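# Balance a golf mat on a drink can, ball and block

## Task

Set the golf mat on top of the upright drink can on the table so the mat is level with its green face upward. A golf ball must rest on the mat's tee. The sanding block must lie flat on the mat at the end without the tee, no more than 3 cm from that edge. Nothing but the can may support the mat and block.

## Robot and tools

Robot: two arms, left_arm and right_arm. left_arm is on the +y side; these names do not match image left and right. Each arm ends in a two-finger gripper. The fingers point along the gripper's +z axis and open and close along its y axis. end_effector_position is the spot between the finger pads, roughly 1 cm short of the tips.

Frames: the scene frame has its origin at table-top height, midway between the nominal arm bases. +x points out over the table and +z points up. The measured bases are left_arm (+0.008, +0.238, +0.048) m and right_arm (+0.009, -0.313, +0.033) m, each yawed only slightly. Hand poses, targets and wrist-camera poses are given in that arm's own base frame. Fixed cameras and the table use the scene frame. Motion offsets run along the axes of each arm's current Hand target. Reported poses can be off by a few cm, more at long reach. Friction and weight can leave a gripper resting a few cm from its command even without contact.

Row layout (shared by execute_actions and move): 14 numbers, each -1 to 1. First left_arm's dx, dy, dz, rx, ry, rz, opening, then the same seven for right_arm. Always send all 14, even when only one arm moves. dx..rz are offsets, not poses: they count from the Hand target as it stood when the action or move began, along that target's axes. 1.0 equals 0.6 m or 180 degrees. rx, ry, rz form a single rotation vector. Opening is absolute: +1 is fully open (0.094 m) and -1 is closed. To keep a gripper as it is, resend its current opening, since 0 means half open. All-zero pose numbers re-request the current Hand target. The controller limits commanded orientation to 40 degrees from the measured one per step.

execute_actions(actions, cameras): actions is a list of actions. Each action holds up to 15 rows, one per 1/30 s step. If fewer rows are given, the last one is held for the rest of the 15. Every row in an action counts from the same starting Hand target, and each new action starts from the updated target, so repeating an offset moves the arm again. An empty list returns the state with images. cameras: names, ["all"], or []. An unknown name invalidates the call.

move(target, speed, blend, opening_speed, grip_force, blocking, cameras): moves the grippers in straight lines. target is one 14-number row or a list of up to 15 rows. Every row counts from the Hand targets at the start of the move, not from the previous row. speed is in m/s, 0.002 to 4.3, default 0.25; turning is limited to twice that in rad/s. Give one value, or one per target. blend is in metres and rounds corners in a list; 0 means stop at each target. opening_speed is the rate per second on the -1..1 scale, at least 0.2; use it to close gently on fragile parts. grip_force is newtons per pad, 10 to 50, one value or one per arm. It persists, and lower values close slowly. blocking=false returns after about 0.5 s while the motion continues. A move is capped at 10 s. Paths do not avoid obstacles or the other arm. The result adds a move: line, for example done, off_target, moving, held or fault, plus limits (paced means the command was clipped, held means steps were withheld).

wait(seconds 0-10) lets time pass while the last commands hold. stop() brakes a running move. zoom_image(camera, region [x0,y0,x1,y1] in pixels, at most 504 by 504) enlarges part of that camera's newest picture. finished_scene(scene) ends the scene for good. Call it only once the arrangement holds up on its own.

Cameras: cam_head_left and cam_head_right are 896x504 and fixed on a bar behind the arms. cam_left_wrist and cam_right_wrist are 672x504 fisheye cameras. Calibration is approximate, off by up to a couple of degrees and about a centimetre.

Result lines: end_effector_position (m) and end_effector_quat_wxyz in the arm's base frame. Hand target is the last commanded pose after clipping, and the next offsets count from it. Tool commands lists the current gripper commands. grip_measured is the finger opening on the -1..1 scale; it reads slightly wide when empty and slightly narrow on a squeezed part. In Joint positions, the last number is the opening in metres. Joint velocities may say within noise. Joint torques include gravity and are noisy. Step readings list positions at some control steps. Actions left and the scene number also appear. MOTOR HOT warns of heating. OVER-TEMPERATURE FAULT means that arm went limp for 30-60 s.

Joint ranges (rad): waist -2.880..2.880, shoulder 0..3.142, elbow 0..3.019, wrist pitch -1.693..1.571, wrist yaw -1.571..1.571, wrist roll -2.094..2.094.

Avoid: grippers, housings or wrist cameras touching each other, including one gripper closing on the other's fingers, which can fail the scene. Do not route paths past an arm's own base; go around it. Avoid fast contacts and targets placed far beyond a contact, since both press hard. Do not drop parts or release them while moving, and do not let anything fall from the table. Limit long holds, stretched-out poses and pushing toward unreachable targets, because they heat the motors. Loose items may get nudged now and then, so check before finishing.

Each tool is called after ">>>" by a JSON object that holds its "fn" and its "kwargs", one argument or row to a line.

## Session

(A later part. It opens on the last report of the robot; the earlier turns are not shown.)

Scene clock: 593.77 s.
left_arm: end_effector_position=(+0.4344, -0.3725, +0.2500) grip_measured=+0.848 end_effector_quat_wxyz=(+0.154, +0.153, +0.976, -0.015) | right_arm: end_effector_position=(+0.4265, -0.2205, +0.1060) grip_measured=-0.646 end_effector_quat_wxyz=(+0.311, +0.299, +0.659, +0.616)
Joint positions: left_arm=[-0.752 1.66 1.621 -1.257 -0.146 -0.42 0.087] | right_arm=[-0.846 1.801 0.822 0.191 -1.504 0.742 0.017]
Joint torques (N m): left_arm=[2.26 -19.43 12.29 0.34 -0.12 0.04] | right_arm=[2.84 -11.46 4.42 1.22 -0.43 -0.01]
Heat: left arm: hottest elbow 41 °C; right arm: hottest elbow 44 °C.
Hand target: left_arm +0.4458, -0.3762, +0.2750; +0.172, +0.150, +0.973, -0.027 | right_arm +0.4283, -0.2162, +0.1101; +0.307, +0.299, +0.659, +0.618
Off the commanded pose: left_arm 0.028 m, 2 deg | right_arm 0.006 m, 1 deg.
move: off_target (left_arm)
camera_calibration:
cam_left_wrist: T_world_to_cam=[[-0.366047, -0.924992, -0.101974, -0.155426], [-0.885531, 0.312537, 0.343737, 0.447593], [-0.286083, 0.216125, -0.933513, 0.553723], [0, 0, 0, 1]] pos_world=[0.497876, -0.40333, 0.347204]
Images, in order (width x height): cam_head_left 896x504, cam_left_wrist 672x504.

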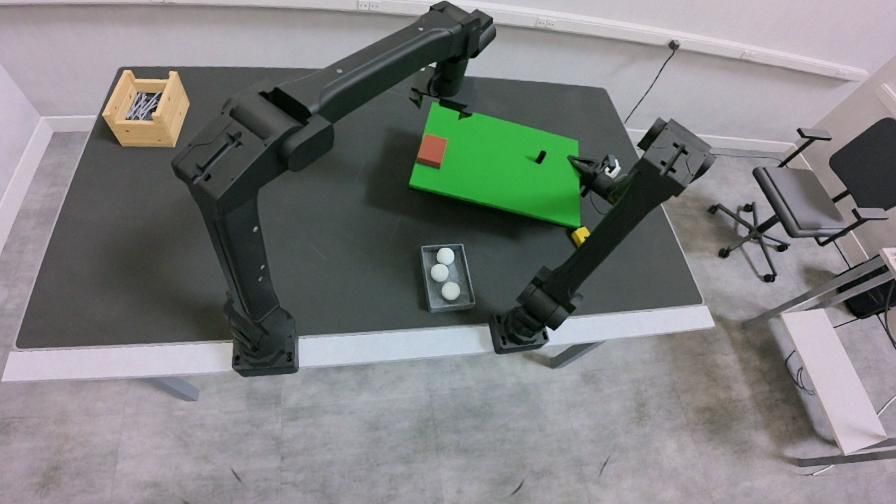

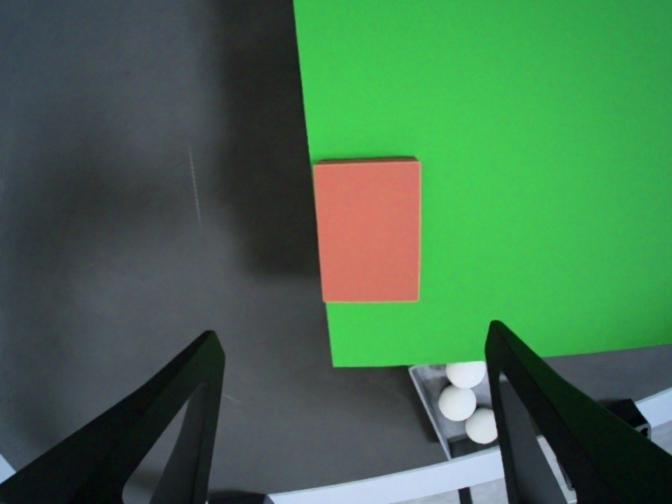

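>>> {"fn": "move", "kwargs": {
  "target": [0.2653,0.3012,-0.1415,0.0867,0.0880,0.4915,0.3,0,0,0,0,0,0,-0.8],
  "speed": 0.25
}}

>>> {"fn": "execute_actions", "kwargs": {
  "actions": [],
  "cameras": ["cam_head_left"]
}}

Scene clock: 607.30 s.
left_arm: end_effector_position=(+0.3347, -0.1558, +0.3000) grip_measured=+0.302 end_effector_quat_wxyz=(+0.004, +0.804, +0.595, +0.002) | right_arm: end_effector_position=(+0.4265, -0.2205, +0.1060) grip_measured=-0.646 end_effector_quat_wxyz=(+0.311, +0.299, +0.659, +0.616)
Joint positions: left_arm=[-0.434 1.302 1.391 -1.652 0.001 1.434 0.061] | right_arm=[-0.846 1.801 0.822 0.191 -1.504 0.742 0.017]
Joint torques (N m): left_arm=[2.08 -12.86 7.09 -0.35 0.07 0.06] | right_arm=[1.9 -11.4 4.36 1.32 -0.35 0.01]
Heat: left arm: hottest elbow 42 °C; right arm: hottest elbow 44 °C.
Hand target: left_arm +0.3300, -0.1498, +0.3002; +0.000, +0.804, +0.595, +0.000 | right_arm +0.4283, -0.2162, +0.1101; +0.307, +0.299, +0.659, +0.618
Off the commanded pose: left_arm 0.007 m, 1 deg | right_arm 0.006 m, 1 deg.
move: done

Scene clock: 607.30 s.
left_arm: end_effector_position=(+0.3347, -0.1558, +0.3000) grip_measured=+0.302 end_effector_quat_wxyz=(+0.004, +0.804, +0.595, +0.002) | right_arm: end_effector_position=(+0.4265, -0.2205, +0.1060) grip_measured=-0.646 end_effector_quat_wxyz=(+0.311, +0.299, +0.659, +0.616)
Joint positions: left_arm=[-0.434 1.302 1.391 -1.652 0.001 1.434 0.061] | right_arm=[-0.846 1.801 0.822 0.191 -1.504 0.742 0.017]
Joint velocities: within noise
Joint torques (N m): left_arm=[2.08 -12.86 7.09 -0.35 0.07 0.06] | right_arm=[1.9 -11.4 4.36 1.32 -0.35 0.01]
Heat: left arm: hottest elbow 42 °C; right arm: hottest elbow 44 °C.
Hand target: left_arm +0.3300, -0.1498, +0.3002; +0.000, +0.804, +0.595, +0.000 | right_arm +0.4283, -0.2162, +0.1101; +0.307, +0.299, +0.659, +0.618
Tool commands: left_gripper/opening=+0.3 right_gripper/opening=-0.8
Off the commanded pose: left_arm 0.007 m, 1 deg | right_arm 0.006 m, 1 deg.
Images, in order (width x height): cam_head_left 896x504.

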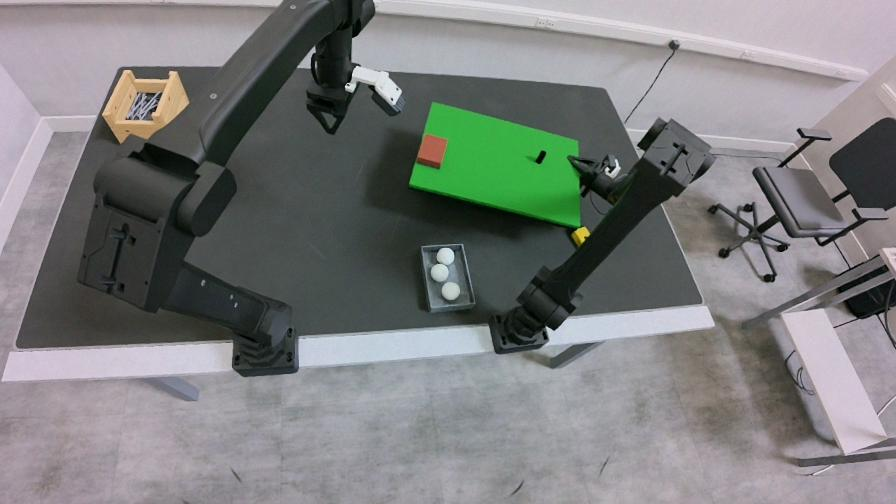

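>>> {"fn": "move", "kwargs": {
  "target": [
    [-0.2915,-0.0990,0.1,-0.5,0,0,0.3,0,0,0,0,0,0,-0.8],
    [-0.4233,-0.0588,0.345,-0.5,0,0,0.3,0,0,0,0,0,0,-0.8]
  ],
  "speed": [0.25,0.12],
  "blend": [0.0,0],
  "cameras": ["cam_head_left","cam_head_right","cam_left_wrist"]
}}

Scene clock: 621.63 s.
left_arm: end_effector_position=(+0.2236, -0.3740, +0.0937) grip_measured=+0.302 end_effector_quat_wxyz=(+0.563, +0.572, +0.422, +0.423) | right_arm: end_effector_position=(+0.4265, -0.2205, +0.1060) grip_measured=-0.646 end_effector_quat_wxyz=(+0.311, +0.299, +0.659, +0.616)
Joint positions: left_arm=[-1.396 1.859 0.447 1.39 -1.104 1.56 0.061] | right_arm=[-0.846 1.801 0.822 0.191 -1.504 0.742 0.017]
Joint torques (N m): left_arm=[0.44 -11.46 4.21 2.52 -0.12 -0.08] | right_arm=[1.79 -10.99 4.55 1.29 -0.43 0.01]
Heat: left arm: hottest elbow 41 °C; right arm: hottest elbow 44 °C.
Hand target: left_arm +0.2220, -0.3824, +0.0931; +0.568, +0.569, +0.420, +0.421 | right_arm +0.4283, -0.2162, +0.1101; +0.307, +0.299, +0.659, +0.618
Off the commanded pose: left_arm 0.008 m, 1 deg | right_arm 0.006 m, 1 deg.
move: done
camera_calibration:
cam_left_wrist: T_world_to_cam=[[0.0767785, 0.0801561, -0.993821, 0.110606], [-0.361144, 0.931314, 0.0472141, 0.456956], [0.929344, 0.355287, 0.100453, 0.0311358], [0, 0, 0, 1]] pos_world=[0.127599, -0.445498, 0.0852202]
Images, in order (width x height): cam_head_left 896x504, cam_head_right 896x504, cam_left_wrist 672x504.

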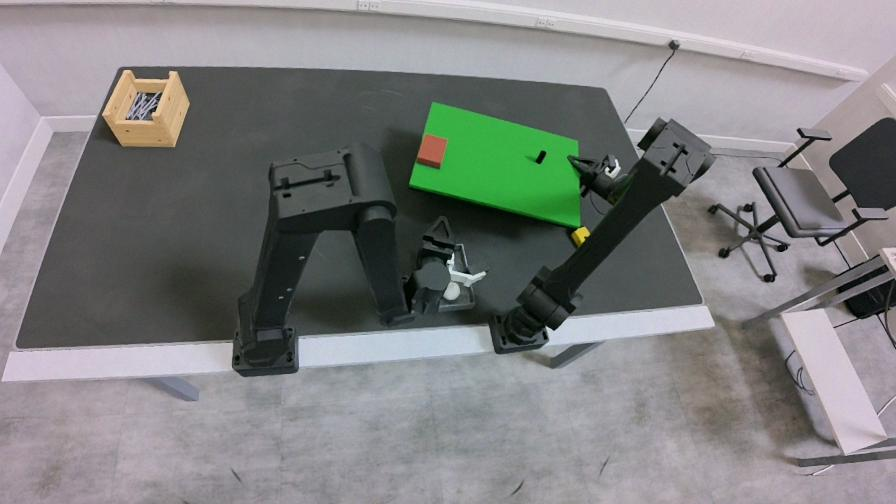

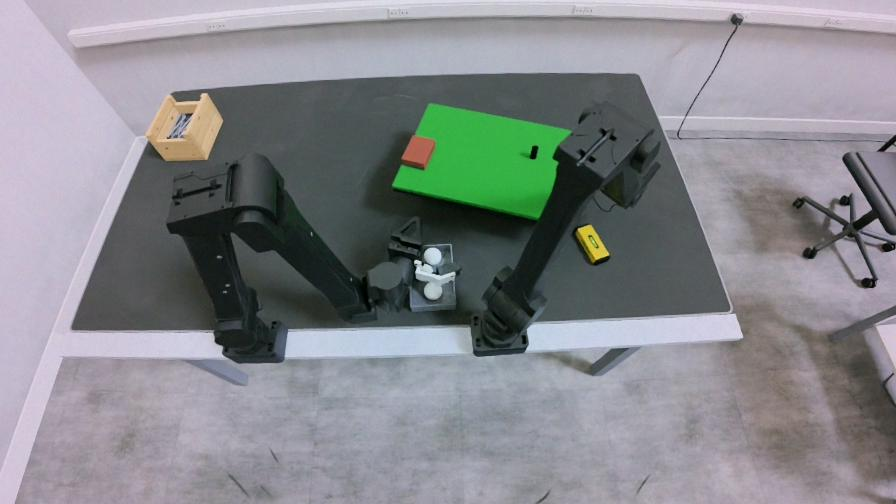

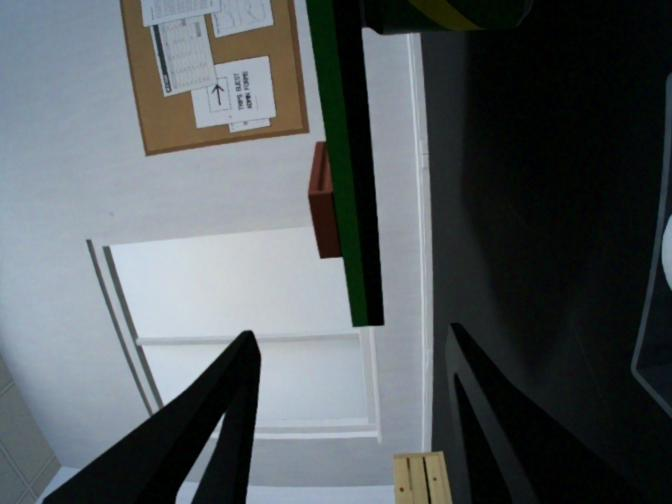

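>>> {"fn": "move", "kwargs": {
  "target": [-0.0167,0,0.1,0,0,0,0.3,0,0,0,0,0,0,-0.8],
  "speed": 0.08,
  "cameras": ["cam_head_left","cam_head_right","cam_left_wrist"]
}}

Scene clock: 629.57 s.
left_arm: end_effector_position=(+0.2711, -0.4029, +0.0986) grip_measured=+0.302 end_effector_quat_wxyz=(+0.574, +0.565, +0.423, +0.416) | right_arm: end_effector_position=(+0.4265, -0.2205, +0.1060) grip_measured=-0.646 end_effector_quat_wxyz=(+0.311, +0.299, +0.659, +0.616)
Joint positions: left_arm=[-1.279 1.889 0.55 1.348 -0.978 1.563 0.061] | right_arm=[-0.846 1.801 0.822 0.191 -1.504 0.742 0.017]
Joint torques (N m): left_arm=[1.79 -12.57 4.98 1.42 0.12 -0.06] | right_arm=[1.96 -11.05 4.36 1.31 -0.43 -0.01]
Heat: left arm: hottest elbow 41 °C; right arm: hottest elbow 44 °C.
Hand target: left_arm +0.2763, -0.4094, +0.0930; +0.568, +0.569, +0.420, +0.421 | right_arm +0.4283, -0.2162, +0.1101; +0.307, +0.299, +0.659, +0.618
Off the commanded pose: left_arm 0.010 m, 1 deg | right_arm 0.006 m, 1 deg.
move: done
camera_calibration:
cam_left_wrist: T_world_to_cam=[[0.0844804, 0.0518711, -0.995074, 0.10083], [-0.351671, 0.935932, 0.0189318, 0.502969], [0.932304, 0.348339, 0.0973095, -0.00647369], [0, 0, 0, 1]] pos_world=[0.174397, -0.47372, 0.0914407]
Images, in order (width x height): cam_head_left 896x504, cam_head_right 896x504, cam_left_wrist 672x504.

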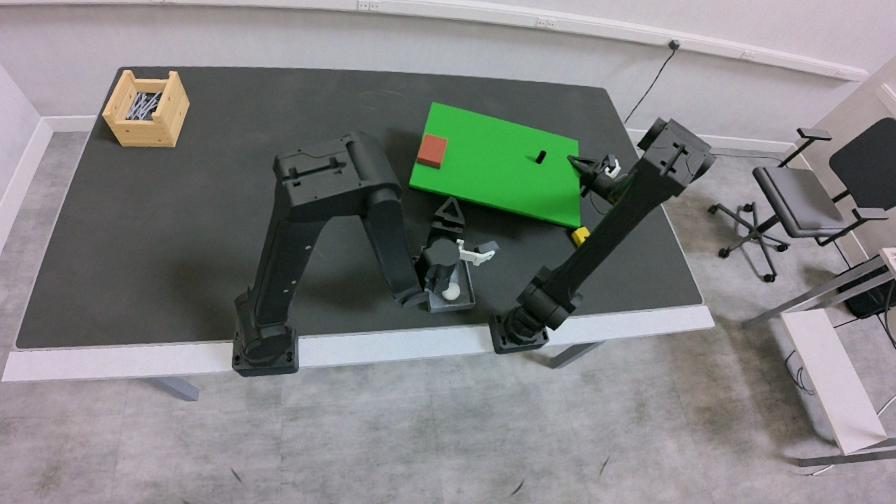

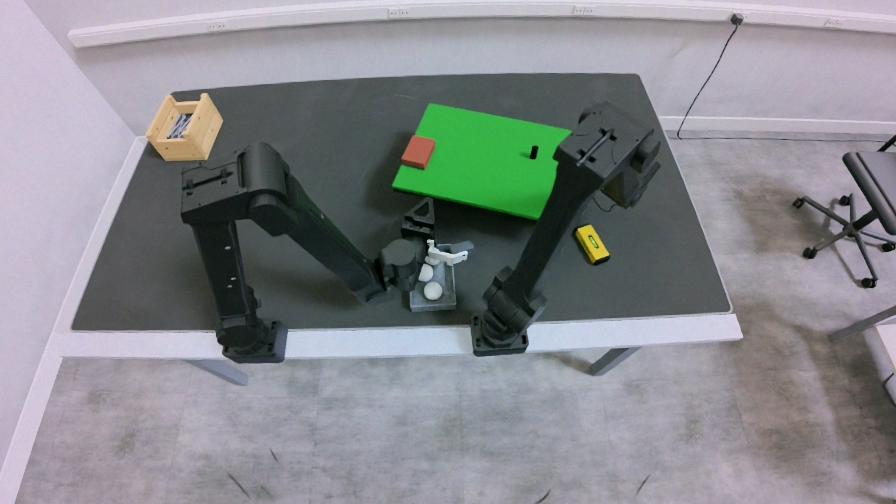

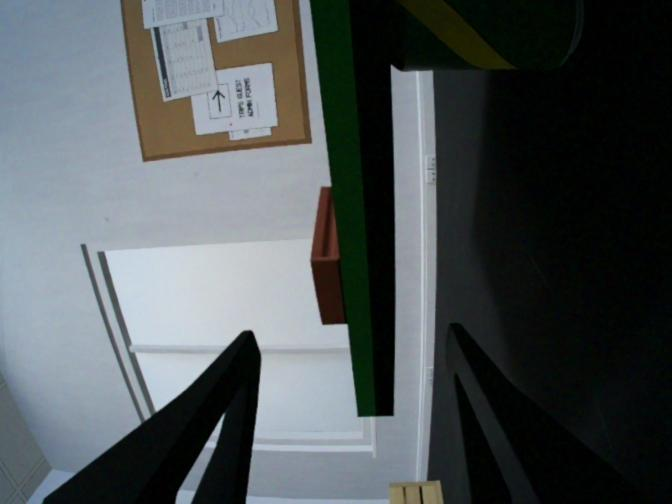

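>>> {"fn": "move", "kwargs": {
  "target": [
    [0,-0.0117,0,0,0,0,0.3,0,0,0,0,0,0,-0.8],
    [0,-0.0117,0.05,0,0,0,0.3,0,0,0,0,0,0,-0.8]
  ],
  "speed": 0.08,
  "cameras": ["cam_head_left","cam_left_wrist"]
}}

Scene clock: 632.27 s.
left_arm: end_effector_position=(+0.2997, -0.4116, +0.0919) grip_measured=+0.302 end_effector_quat_wxyz=(+0.574, +0.565, +0.423, +0.416) | right_arm: end_effector_position=(+0.4265, -0.2205, +0.1060) grip_measured=-0.646 end_effector_quat_wxyz=(+0.311, +0.299, +0.659, +0.616)
Joint positions: left_arm=[-1.215 1.929 0.601 1.337 -0.914 1.563 0.061] | right_arm=[-0.846 1.801 0.822 0.191 -1.504 0.742 0.017]
Joint torques (N m): left_arm=[1.79 -13.39 5.15 1.32 0.12 -0.09] | right_arm=[2.37 -11.63 4.55 1.33 -0.43 -0.03]
Heat: left arm: hottest elbow 40 °C; right arm: hottest elbow 44 °C.
Hand target: left_arm +0.3051, -0.4182, +0.0860; +0.568, +0.569, +0.420, +0.421 | right_arm +0.4283, -0.2162, +0.1101; +0.307, +0.299, +0.659, +0.618
Off the commanded pose: left_arm 0.010 m, 1 deg | right_arm 0.006 m, 1 deg.
move: done
camera_calibration:
cam_left_wrist: T_world_to_cam=[[0.0848852, 0.0524495, -0.995009, 0.0922868], [-0.352837, 0.935488, 0.0192111, 0.521423], [0.931826, 0.349445, 0.0979152, -0.0289254], [0, 0, 0, 1]] pos_world=[0.203097, -0.482518, 0.0846414]
Images, in order (width x height): cam_head_left 896x504, cam_left_wrist 672x504.

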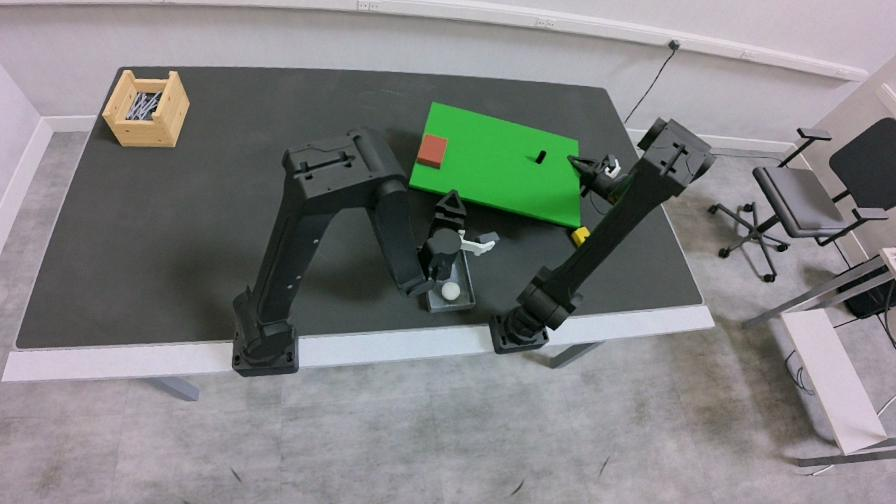

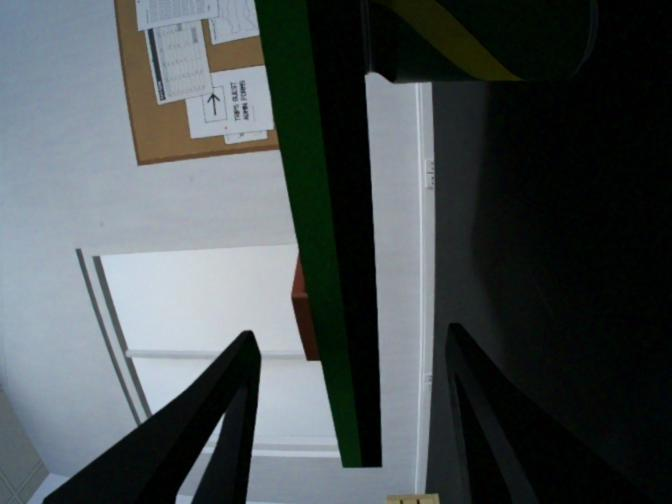

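>>> {"fn": "move", "kwargs": {
  "target": [0,0,0.068,0,0,0,0.3,0,0,0,0,0,0,-0.8],
  "speed": 0.06,
  "cameras": ["cam_head_left","cam_left_wrist"]
}}

Scene clock: 634.70 s.
left_arm: end_effector_position=(+0.3371, -0.4241, +0.0921) grip_measured=+0.302 end_effector_quat_wxyz=(+0.574, +0.565, +0.422, +0.416) | right_arm: end_effector_position=(+0.4265, -0.2205, +0.1060) grip_measured=-0.646 end_effector_quat_wxyz=(+0.311, +0.299, +0.659, +0.616)
Joint positions: left_arm=[-1.139 1.952 0.673 1.288 -0.837 1.563 0.061] | right_arm=[-0.846 1.801 0.822 0.191 -1.504 0.742 0.017]
Joint torques (N m): left_arm=[2.02 -14.62 5.52 1.42 0.14 -0.08] | right_arm=[2.67 -11.05 4.36 1.32 -0.43 0]
Heat: left arm: hottest elbow 40 °C; right arm: hottest elbow 44 °C.
Hand target: left_arm +0.3441, -0.4302, +0.0859; +0.568, +0.569, +0.420, +0.421 | right_arm +0.4283, -0.2162, +0.1101; +0.307, +0.299, +0.659, +0.618
Off the commanded pose: left_arm 0.011 m, 1 deg | right_arm 0.006 m, 1 deg.
move: off_target (left_arm)
camera_calibration:
cam_left_wrist: T_world_to_cam=[[0.0852767, 0.0532507, -0.994933, 0.0901701], [-0.351043, 0.936145, 0.020016, 0.545883], [0.932468, 0.347558, 0.0985247, -0.0604392], [0, 0, 0, 1]] pos_world=[0.240297, -0.494821, 0.0847415]
Images, in order (width x height): cam_head_left 896x504, cam_left_wrist 672x504.

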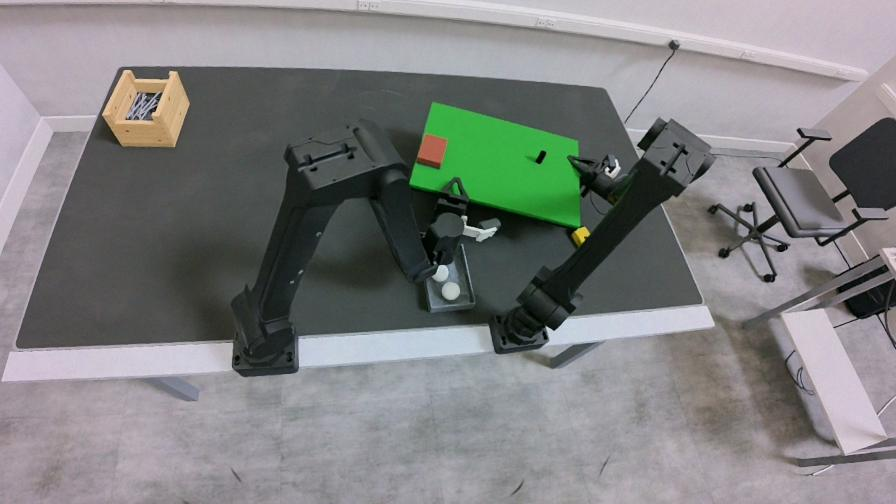

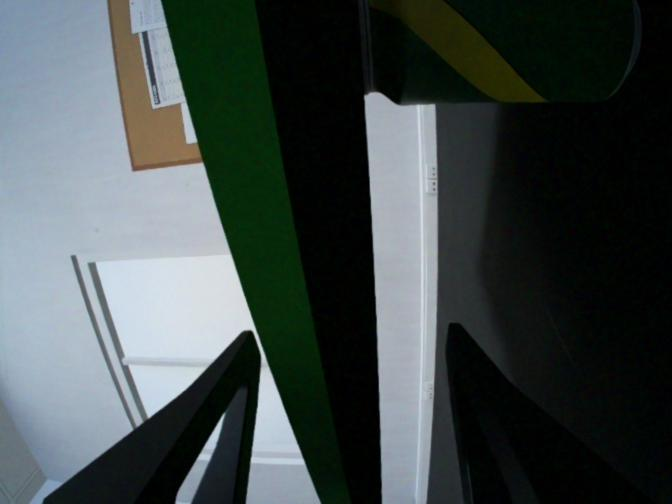

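>>> {"fn": "move", "kwargs": {
  "target": [0,0.003,0,0,0,0,-0.75,0,0,0,0,0,0,-0.8],
  "opening_speed": 0.3,
  "cameras": ["cam_head_left","cam_head_right","cam_right_wrist"]
}}

Scene clock: 639.93 s.
left_arm: end_effector_position=(+0.3375, -0.4250, +0.0919) grip_measured=-0.628 end_effector_quat_wxyz=(+0.573, +0.566, +0.421, +0.417) | right_arm: end_effector_position=(+0.4263, -0.2202, +0.1066) grip_measured=-0.646 end_effector_quat_wxyz=(+0.311, +0.298, +0.659, +0.617)
Joint positions: left_arm=[-1.139 1.952 0.675 1.282 -0.837 1.563 0.017] | right_arm=[-0.846 1.8 0.822 0.191 -1.506 0.742 0.017]
Joint torques (N m): left_arm=[1.9 -14.8 5.39 1.46 0.11 -0.08] | right_arm=[2.08 -10.75 4.36 1.16 -0.33 -0.04]
Heat: left arm: hottest elbow 40 °C; right arm: hottest elbow 44 °C.
Hand target: left_arm +0.3440, -0.4302, +0.0878; +0.568, +0.569, +0.420, +0.421 | right_arm +0.4283, -0.2162, +0.1101; +0.307, +0.299, +0.659, +0.618
Off the commanded pose: left_arm 0.009 m, 1 deg | right_arm 0.006 m, 1 deg.
move: done
camera_calibration:
cam_right_wrist: T_world_to_cam=[[-0.0316308, 0.033133, -0.99895, 0.130062], [-0.958522, 0.28224, 0.039712, 0.503623], [0.283259, 0.958772, 0.0228312, 0.208199], [0, 0, 0, 1]] pos_world=[0.427873, -0.346067, 0.105172]
Images, in order (width x height): cam_head_left 896x504, cam_head_right 896x504, cam_right_wrist 672x504.

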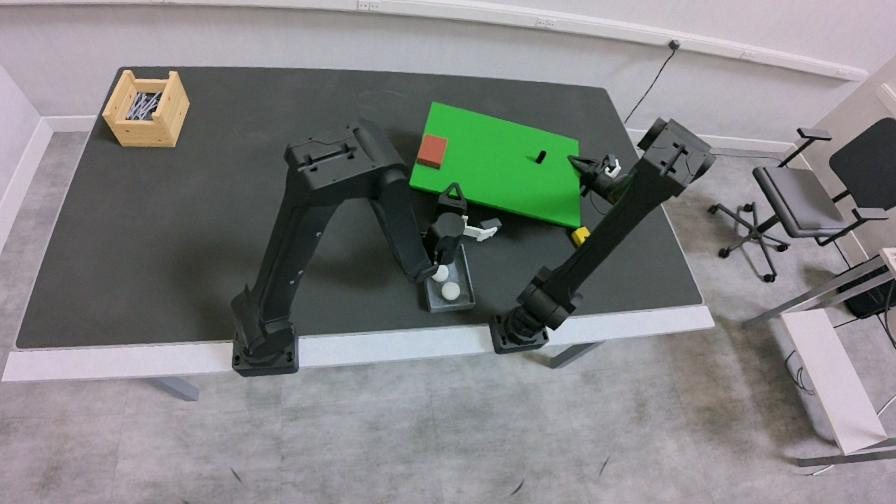

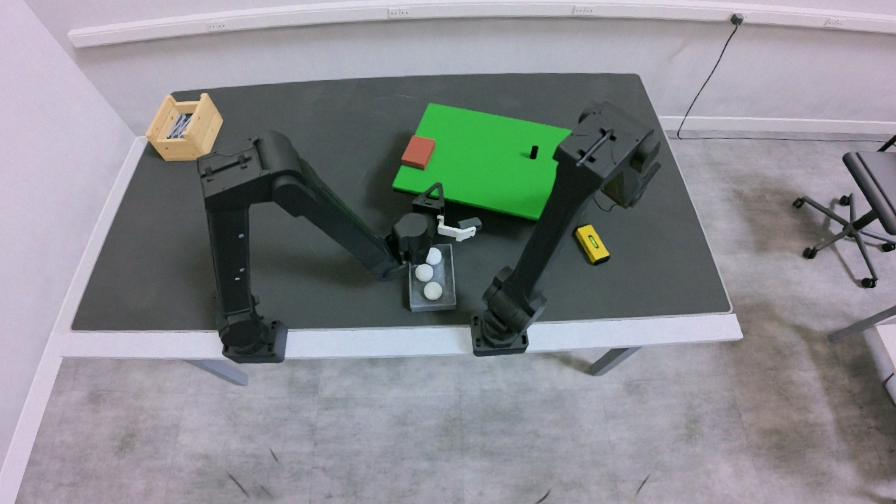

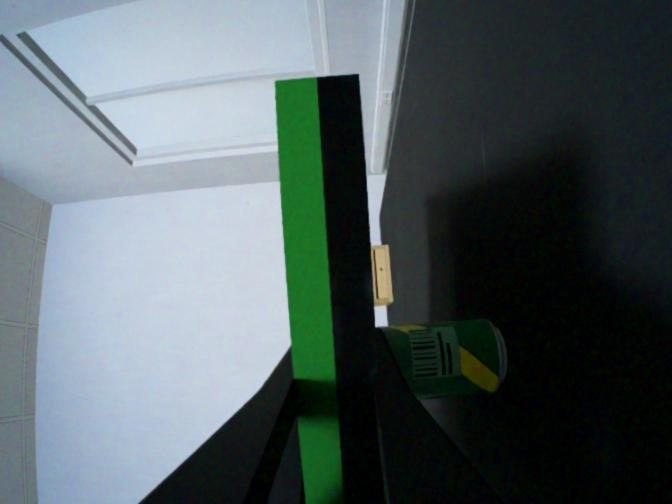

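>>> {"fn": "move", "kwargs": {
  "target": [
    [0,0,0,0,0,0,-0.75,0,0,0,0,0,0,-0.55],
    [0,0,0,0,0,0,-0.75,0,0,0,0,0,0,-0.4],
    [0,0,0,0,0,0,-0.75,0,0,0,0,0,0,0.1]
  ],
  "opening_speed": 0.25,
  "cameras": ["cam_head_left","cam_head_right","cam_right_wrist"]
}}

Scene clock: 645.80 s.
left_arm: end_effector_position=(+0.3375, -0.4250, +0.0919) grip_measured=-0.629 end_effector_quat_wxyz=(+0.573, +0.566, +0.421, +0.417) | right_arm: end_effector_position=(+0.4266, -0.2206, +0.1062) grip_measured=+0.097 end_effector_quat_wxyz=(+0.310, +0.300, +0.659, +0.616)
Joint positions: left_arm=[-1.139 1.952 0.675 1.282 -0.837 1.565 0.017] | right_arm=[-0.846 1.8 0.822 0.191 -1.503 0.747 0.052]
Joint torques (N m): left_arm=[1.9 -15.03 5.35 1.43 0.12 -0.09] | right_arm=[1.85 -11.69 4.4 1.39 -0.45 -0.05]
Heat: left arm: hottest elbow 40 °C; right arm: hottest elbow 44 °C.
Hand target: left_arm +0.3440, -0.4302, +0.0878; +0.568, +0.569, +0.420, +0.421 | right_arm +0.4283, -0.2162, +0.1101; +0.307, +0.299, +0.659, +0.618
Off the commanded pose: left_arm 0.009 m, 1 deg | right_arm 0.006 m, 0 deg.
move: done
camera_calibration:
cam_right_wrist: T_world_to_cam=[[-0.036199, 0.0351301, -0.998727, 0.132079], [-0.957576, 0.28469, 0.0447214, 0.503551], [0.285899, 0.957976, 0.0233342, 0.207078], [0, 0, 0, 1]] pos_world=[0.427766, -0.346371, 0.10456]
Images, in order (width x height): cam_head_left 896x504, cam_head_right 896x504, cam_right_wrist 672x504.

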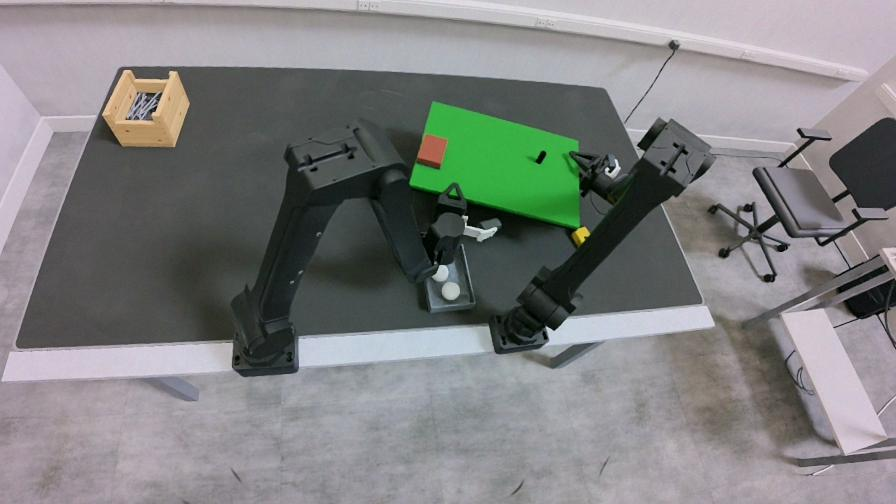

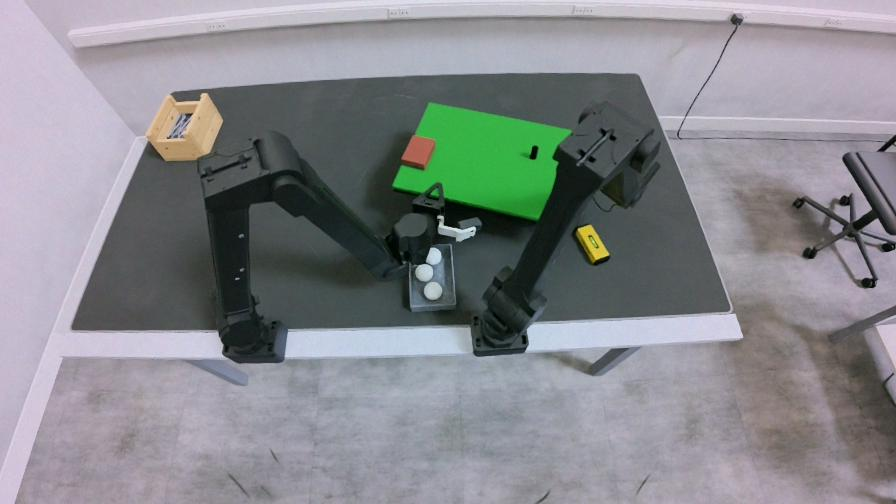

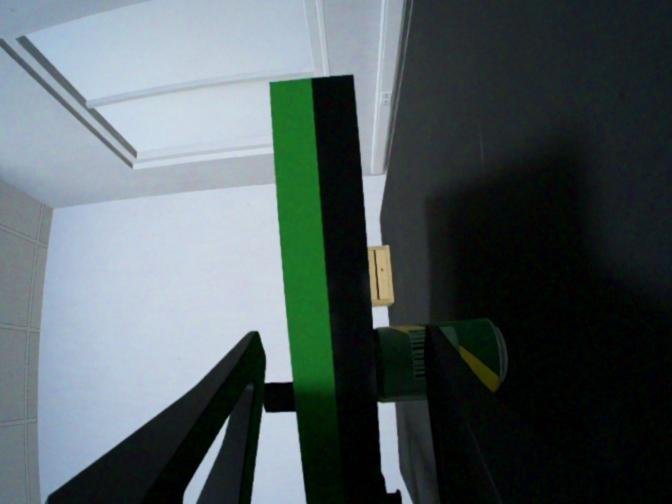

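>>> {"fn": "move", "kwargs": {
  "target": [
    [0,0,0,0,0,0,-0.75,0,0,-0.1,0,0,0,0.1],
    [0,0,0,0,0,0,-0.75,0,0,-0.19,0,-0.05,0,0.1]
  ],
  "speed": [0.05,0.1],
  "blend": [0.02,0],
  "cameras": ["cam_head_left","cam_right_wrist"]
}}

Scene clock: 650.93 s.
left_arm: end_effector_position=(+0.3375, -0.4250, +0.0919) grip_measured=-0.629 end_effector_quat_wxyz=(+0.573, +0.566, +0.421, +0.417) | right_arm: end_effector_position=(+0.3430, -0.2866, +0.1083) grip_measured=+0.098 end_effector_quat_wxyz=(+0.368, +0.366, +0.603, +0.605)
Joint positions: left_arm=[-1.139 1.952 0.675 1.282 -0.837 1.565 0.017] | right_arm=[-1.095 1.767 0.762 0.095 -1.575 0.659 0.052]
Joint torques (N m): left_arm=[1.96 -14.92 5.38 1.43 0.12 -0.09] | right_arm=[1.79 -11.4 3.82 1.8 -0.51 -0.32]
Heat: left arm: hottest elbow 40 °C; right arm: hottest elbow 44 °C.
Hand target: left_arm +0.3440, -0.4302, +0.0878; +0.568, +0.569, +0.420, +0.421 | right_arm +0.3401, -0.2881, +0.1156; +0.358, +0.347, +0.633, +0.592
Off the commanded pose: left_arm 0.009 m, 1 deg | right_arm 0.008 m, 4 deg.
move: off_target (right_arm)
camera_calibration:
cam_right_wrist: T_world_to_cam=[[0.000158114, 0.0980672, -0.99518, 0.138682], [-0.883821, 0.465584, 0.0457393, 0.468681], [0.467825, 0.879554, 0.0867475, 0.202477], [0, 0, 0, 1]] pos_world=[0.319484, -0.4099, 0.0990116]
Images, in order (width x height): cam_head_left 896x504, cam_right_wrist 672x504.

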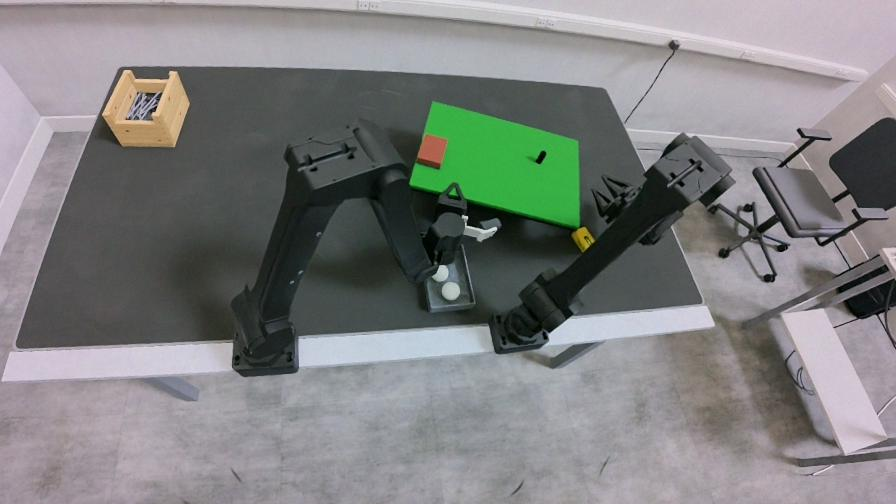

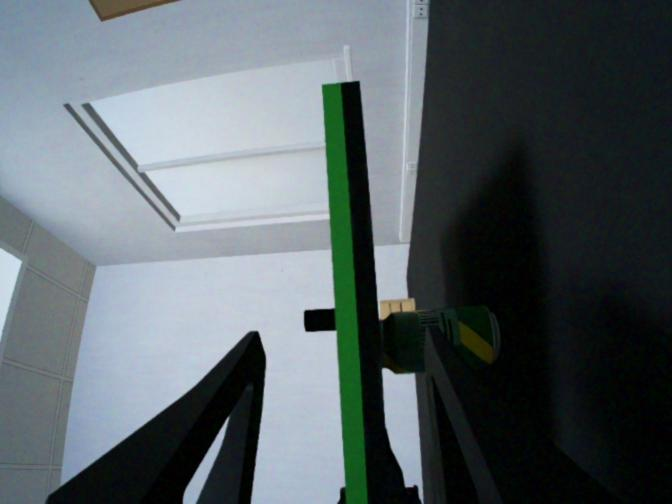

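>>> {"fn": "move", "kwargs": {
  "target": [
    [0,0,0,0,0,0,-0.75,0.0148,0,0.09,0,0.025,0,0.2],
    [0,0,0,0,0,0,-0.75,0.0297,0,0.1877,0,0.05,0,0.2]
  ],
  "speed": 0.06,
  "blend": [0.02,0],
  "cameras": ["cam_head_left","cam_right_wrist"]
}}

Scene clock: 663.63 s.
left_arm: end_effector_position=(+0.3375, -0.4250, +0.0919) grip_measured=-0.629 end_effector_quat_wxyz=(+0.573, +0.566, +0.421, +0.417) | right_arm: end_effector_position=(+0.4165, -0.2080, +0.1069) grip_measured=+0.198 end_effector_quat_wxyz=(+0.298, +0.308, +0.657, +0.620)
Joint positions: left_arm=[-1.139 1.952 0.675 1.282 -0.837 1.565 0.017] | right_arm=[-0.844 1.767 0.799 0.071 -1.504 0.664 0.056]
Joint torques (N m): left_arm=[2.14 -14.86 5.39 1.48 0.11 -0.09] | right_arm=[2.08 -8.82 6.99 2.03 -0.47 -0.04]
Heat: left arm: hottest elbow 39 °C; right arm: hottest elbow 44 °C.
Hand target: left_arm +0.3440, -0.4302, +0.0878; +0.568, +0.569, +0.420, +0.421 | right_arm +0.4284, -0.2164, +0.1101; +0.307, +0.299, +0.659, +0.618
Off the commanded pose: left_arm 0.009 m, 1 deg | right_arm 0.015 m, 1 deg.
move: off_target (right_arm)
camera_calibration:
cam_right_wrist: T_world_to_cam=[[-0.05768, 0.0540081, -0.996873, 0.144704], [-0.95818, 0.277355, 0.0704676, 0.486336], [0.280293, 0.959248, 0.0357517, 0.199196], [0, 0, 0, 1]] pos_world=[0.418511, -0.333781, 0.102859]
Images, in order (width x height): cam_head_left 896x504, cam_right_wrist 672x504.

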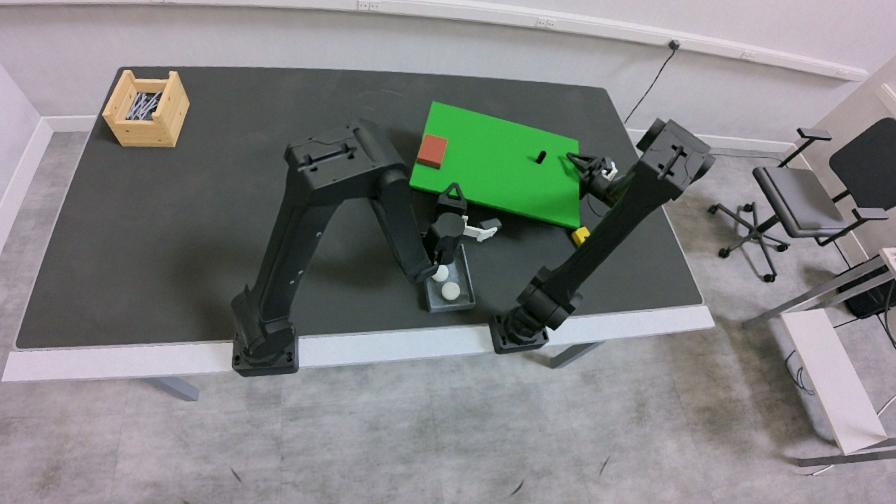

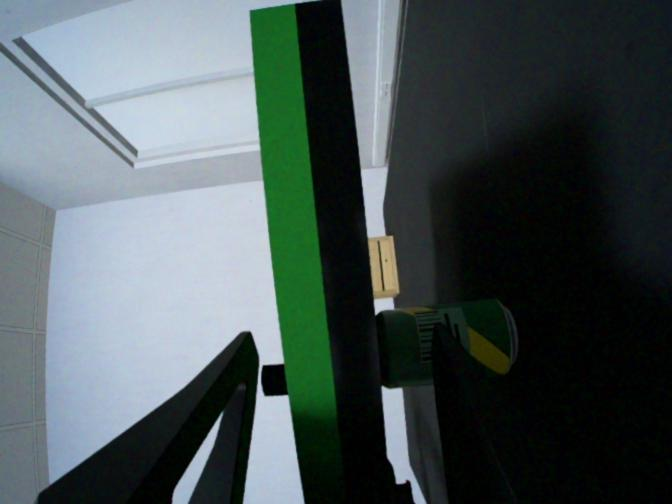

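>>> {"fn": "move", "kwargs": {
  "target": [0,0,0,0,0,0,-0.75,0,0,0,0,0,0,-0.8],
  "opening_speed": 0.35
}}

>>> {"fn": "move", "kwargs": {
  "target": [
    [0,0,0,0,0,0,-0.55,0,0,0,0,0,0,-0.8],
    [0,0,0,0,0,0,-0.4,0,0,0,0,0,0,-0.8],
    [0,0,0,0,0,0,0.3,0,0,0,0,0,0,-0.8]
  ],
  "opening_speed": 0.25,
  "cameras": ["cam_head_left","cam_right_wrist","cam_left_wrist"]
}}

Scene clock: 668.30 s.
left_arm: end_effector_position=(+0.3375, -0.4250, +0.0919) grip_measured=-0.629 end_effector_quat_wxyz=(+0.575, +0.564, +0.424, +0.414) | right_arm: end_effector_position=(+0.4189, -0.2105, +0.1102) grip_measured=-0.643 end_effector_quat_wxyz=(+0.305, +0.301, +0.658, +0.619)
Joint positions: left_arm=[-1.139 1.952 0.675 1.282 -0.837 1.555 0.017] | right_arm=[-0.844 1.768 0.799 0.13 -1.507 0.704 0.017]
Joint torques (N m): left_arm=[1.9 -14.8 5.35 1.44 0.13 0.02] | right_arm=[2.02 -8.53 6.46 2.24 -0.32 0]
Heat: left arm: hottest elbow 39 °C; right arm: hottest elbow 44 °C.
Hand target: left_arm +0.3440, -0.4302, +0.0878; +0.568, +0.569, +0.420, +0.421 | right_arm +0.4283, -0.2163, +0.1102; +0.307, +0.299, +0.659, +0.618
Off the commanded pose: left_arm 0.009 m, 1 deg | right_arm 0.011 m, 0 deg.
move: off_target (right_arm)

Scene clock: 673.60 s.
left_arm: end_effector_position=(+0.3375, -0.4250, +0.0919) grip_measured=+0.297 end_effector_quat_wxyz=(+0.573, +0.566, +0.421, +0.417) | right_arm: end_effector_position=(+0.4189, -0.2106, +0.1103) grip_measured=-0.646 end_effector_quat_wxyz=(+0.305, +0.301, +0.658, +0.619)
Joint positions: left_arm=[-1.139 1.952 0.675 1.282 -0.837 1.563 0.061] | right_arm=[-0.844 1.768 0.799 0.131 -1.508 0.706 0.017]
Joint torques (N m): left_arm=[1.73 -14.92 5.37 1.42 0.13 -0.08] | right_arm=[2.14 -9.76 6.38 1.88 -0.32 0.07]
Heat: left arm: hottest elbow 39 °C; right arm: hottest elbow 45 °C.
Hand target: left_arm +0.3441, -0.4301, +0.0878; +0.568, +0.569, +0.420, +0.421 | right_arm +0.4283, -0.2164, +0.1102; +0.307, +0.299, +0.659, +0.618
Off the commanded pose: left_arm 0.009 m, 1 deg | right_arm 0.011 m, 0 deg.
move: off_target (right_arm)
camera_calibration:
cam_left_wrist: T_world_to_cam=[[0.0842618, 0.0560542, -0.994866, 0.0915111], [-0.350991, 0.936096, 0.0230152, 0.546581], [0.93258, 0.347249, 0.0985516, -0.0606517], [0, 0, 0, 1]] pos_world=[0.240696, -0.49572, 0.0844389]
cam_right_wrist: T_world_to_cam=[[-0.0425176, 0.0438704, -0.998132, 0.139972], [-0.959232, 0.277593, 0.0530615, 0.491507], [0.279403, 0.959696, 0.0302793, 0.201931], [0, 0, 0, 1]] pos_world=[0.421001, -0.336373, 0.107516]
Images, in order (width x height): cam_head_left 896x504, cam_left_wrist 672x504, cam_right_wrist 672x504.

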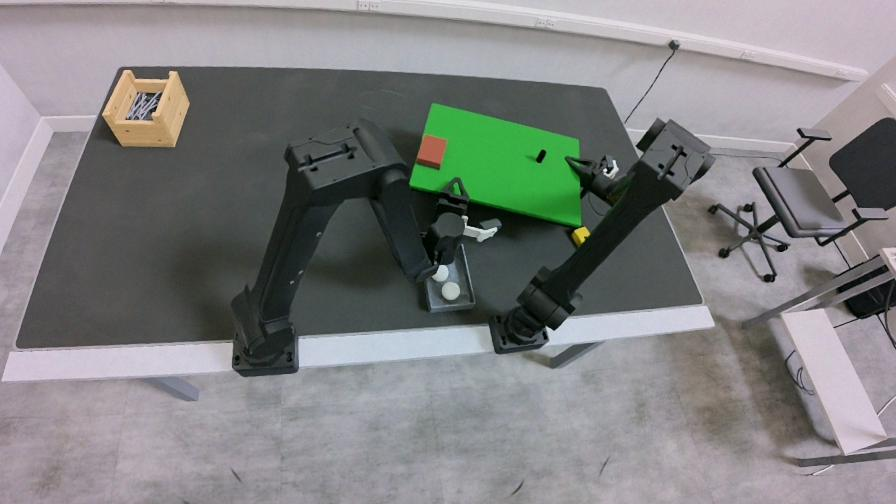

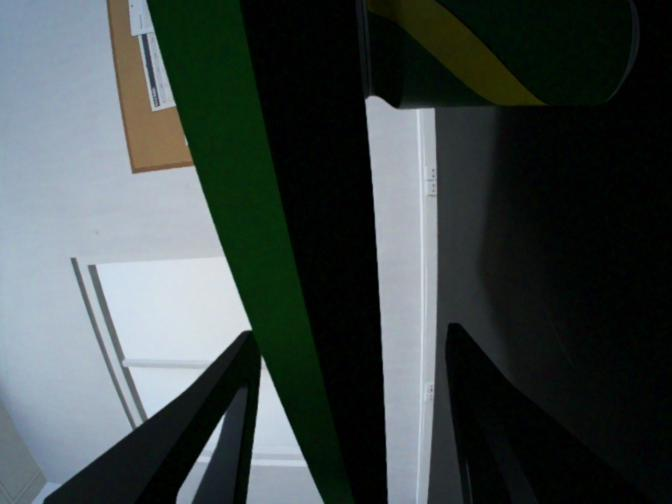

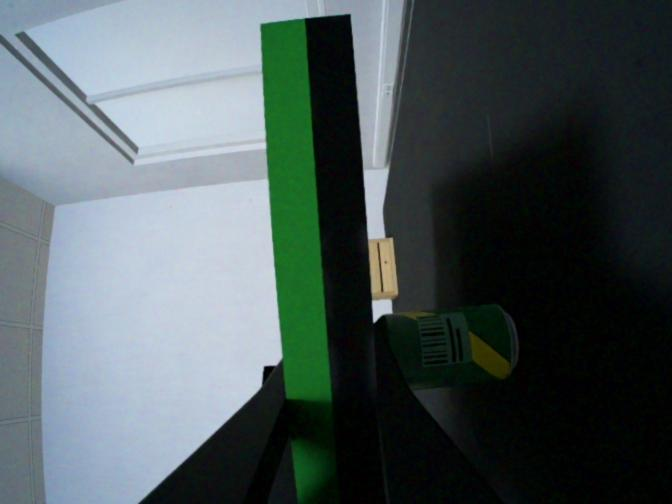

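>>> {"fn": "move", "kwargs": {
  "target": [
    [0,0,-0.2083,0,0,0,0.3,0,0,0,0,0,0,-0.8],
    [0.1167,0.25,-0.2083,0,0,0,0.3,0,0,0,0,0,0,-0.8],
    [0.3362,0.2703,-0.0976,0,-0.4056,0,0.3,0,0,0,0,0,0,-0.8]
  ],
  "speed": [0.06,0.15,0.2],
  "blend": [0.01,0.03,0],
  "cameras": ["cam_head_left","cam_left_wrist"]
}}

Scene clock: 688.30 s.
left_arm: end_effector_position=(+0.3319, -0.2205, +0.2383) grip_measured=+0.298 end_effector_quat_wxyz=(+0.704, +0.710, +0.014, -0.017) | right_arm: end_effector_position=(+0.4189, -0.2106, +0.1103) grip_measured=-0.646 end_effector_quat_wxyz=(+0.305, +0.301, +0.658, +0.619)
Joint positions: left_arm=[-0.137 1.313 0.531 0.716 1.438 1.592 0.061] | right_arm=[-0.844 1.768 0.799 0.131 -1.508 0.706 0.017]
Joint torques (N m): left_arm=[1.73 -8.23 9.62 1.98 0.2 -0.13] | right_arm=[2.55 -8.53 6.35 2.06 -0.33 0]
Heat: left arm: hottest elbow 39 °C; right arm: hottest elbow 45 °C.
Hand target: left_arm +0.3472, -0.2203, +0.2501; +0.707, +0.707, +0.000, +0.000 | right_arm +0.4283, -0.2164, +0.1102; +0.307, +0.299, +0.659, +0.618
Off the commanded pose: left_arm 0.019 m, 3 deg | right_arm 0.011 m, 0 deg.
move: off_target (left_arm, right_arm)
camera_calibration:
cam_left_wrist: T_world_to_cam=[[0.0458231, -0.05167, -0.997612, 0.215867], [0.7927, 0.609592, 0.00483786, -0.0974494], [0.607887, -0.791029, 0.0688922, -0.277072], [0, 0, 0, 1]] pos_world=[0.235785, -0.148614, 0.234911]
Images, in order (width x height): cam_head_left 896x504, cam_left_wrist 672x504.

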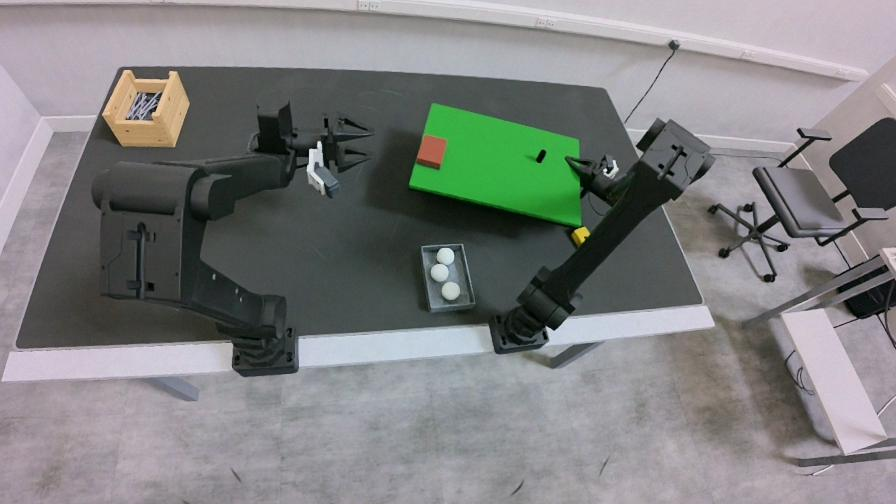

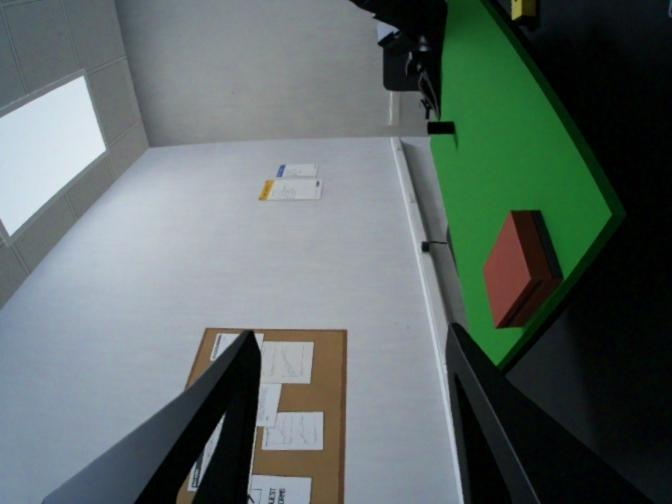

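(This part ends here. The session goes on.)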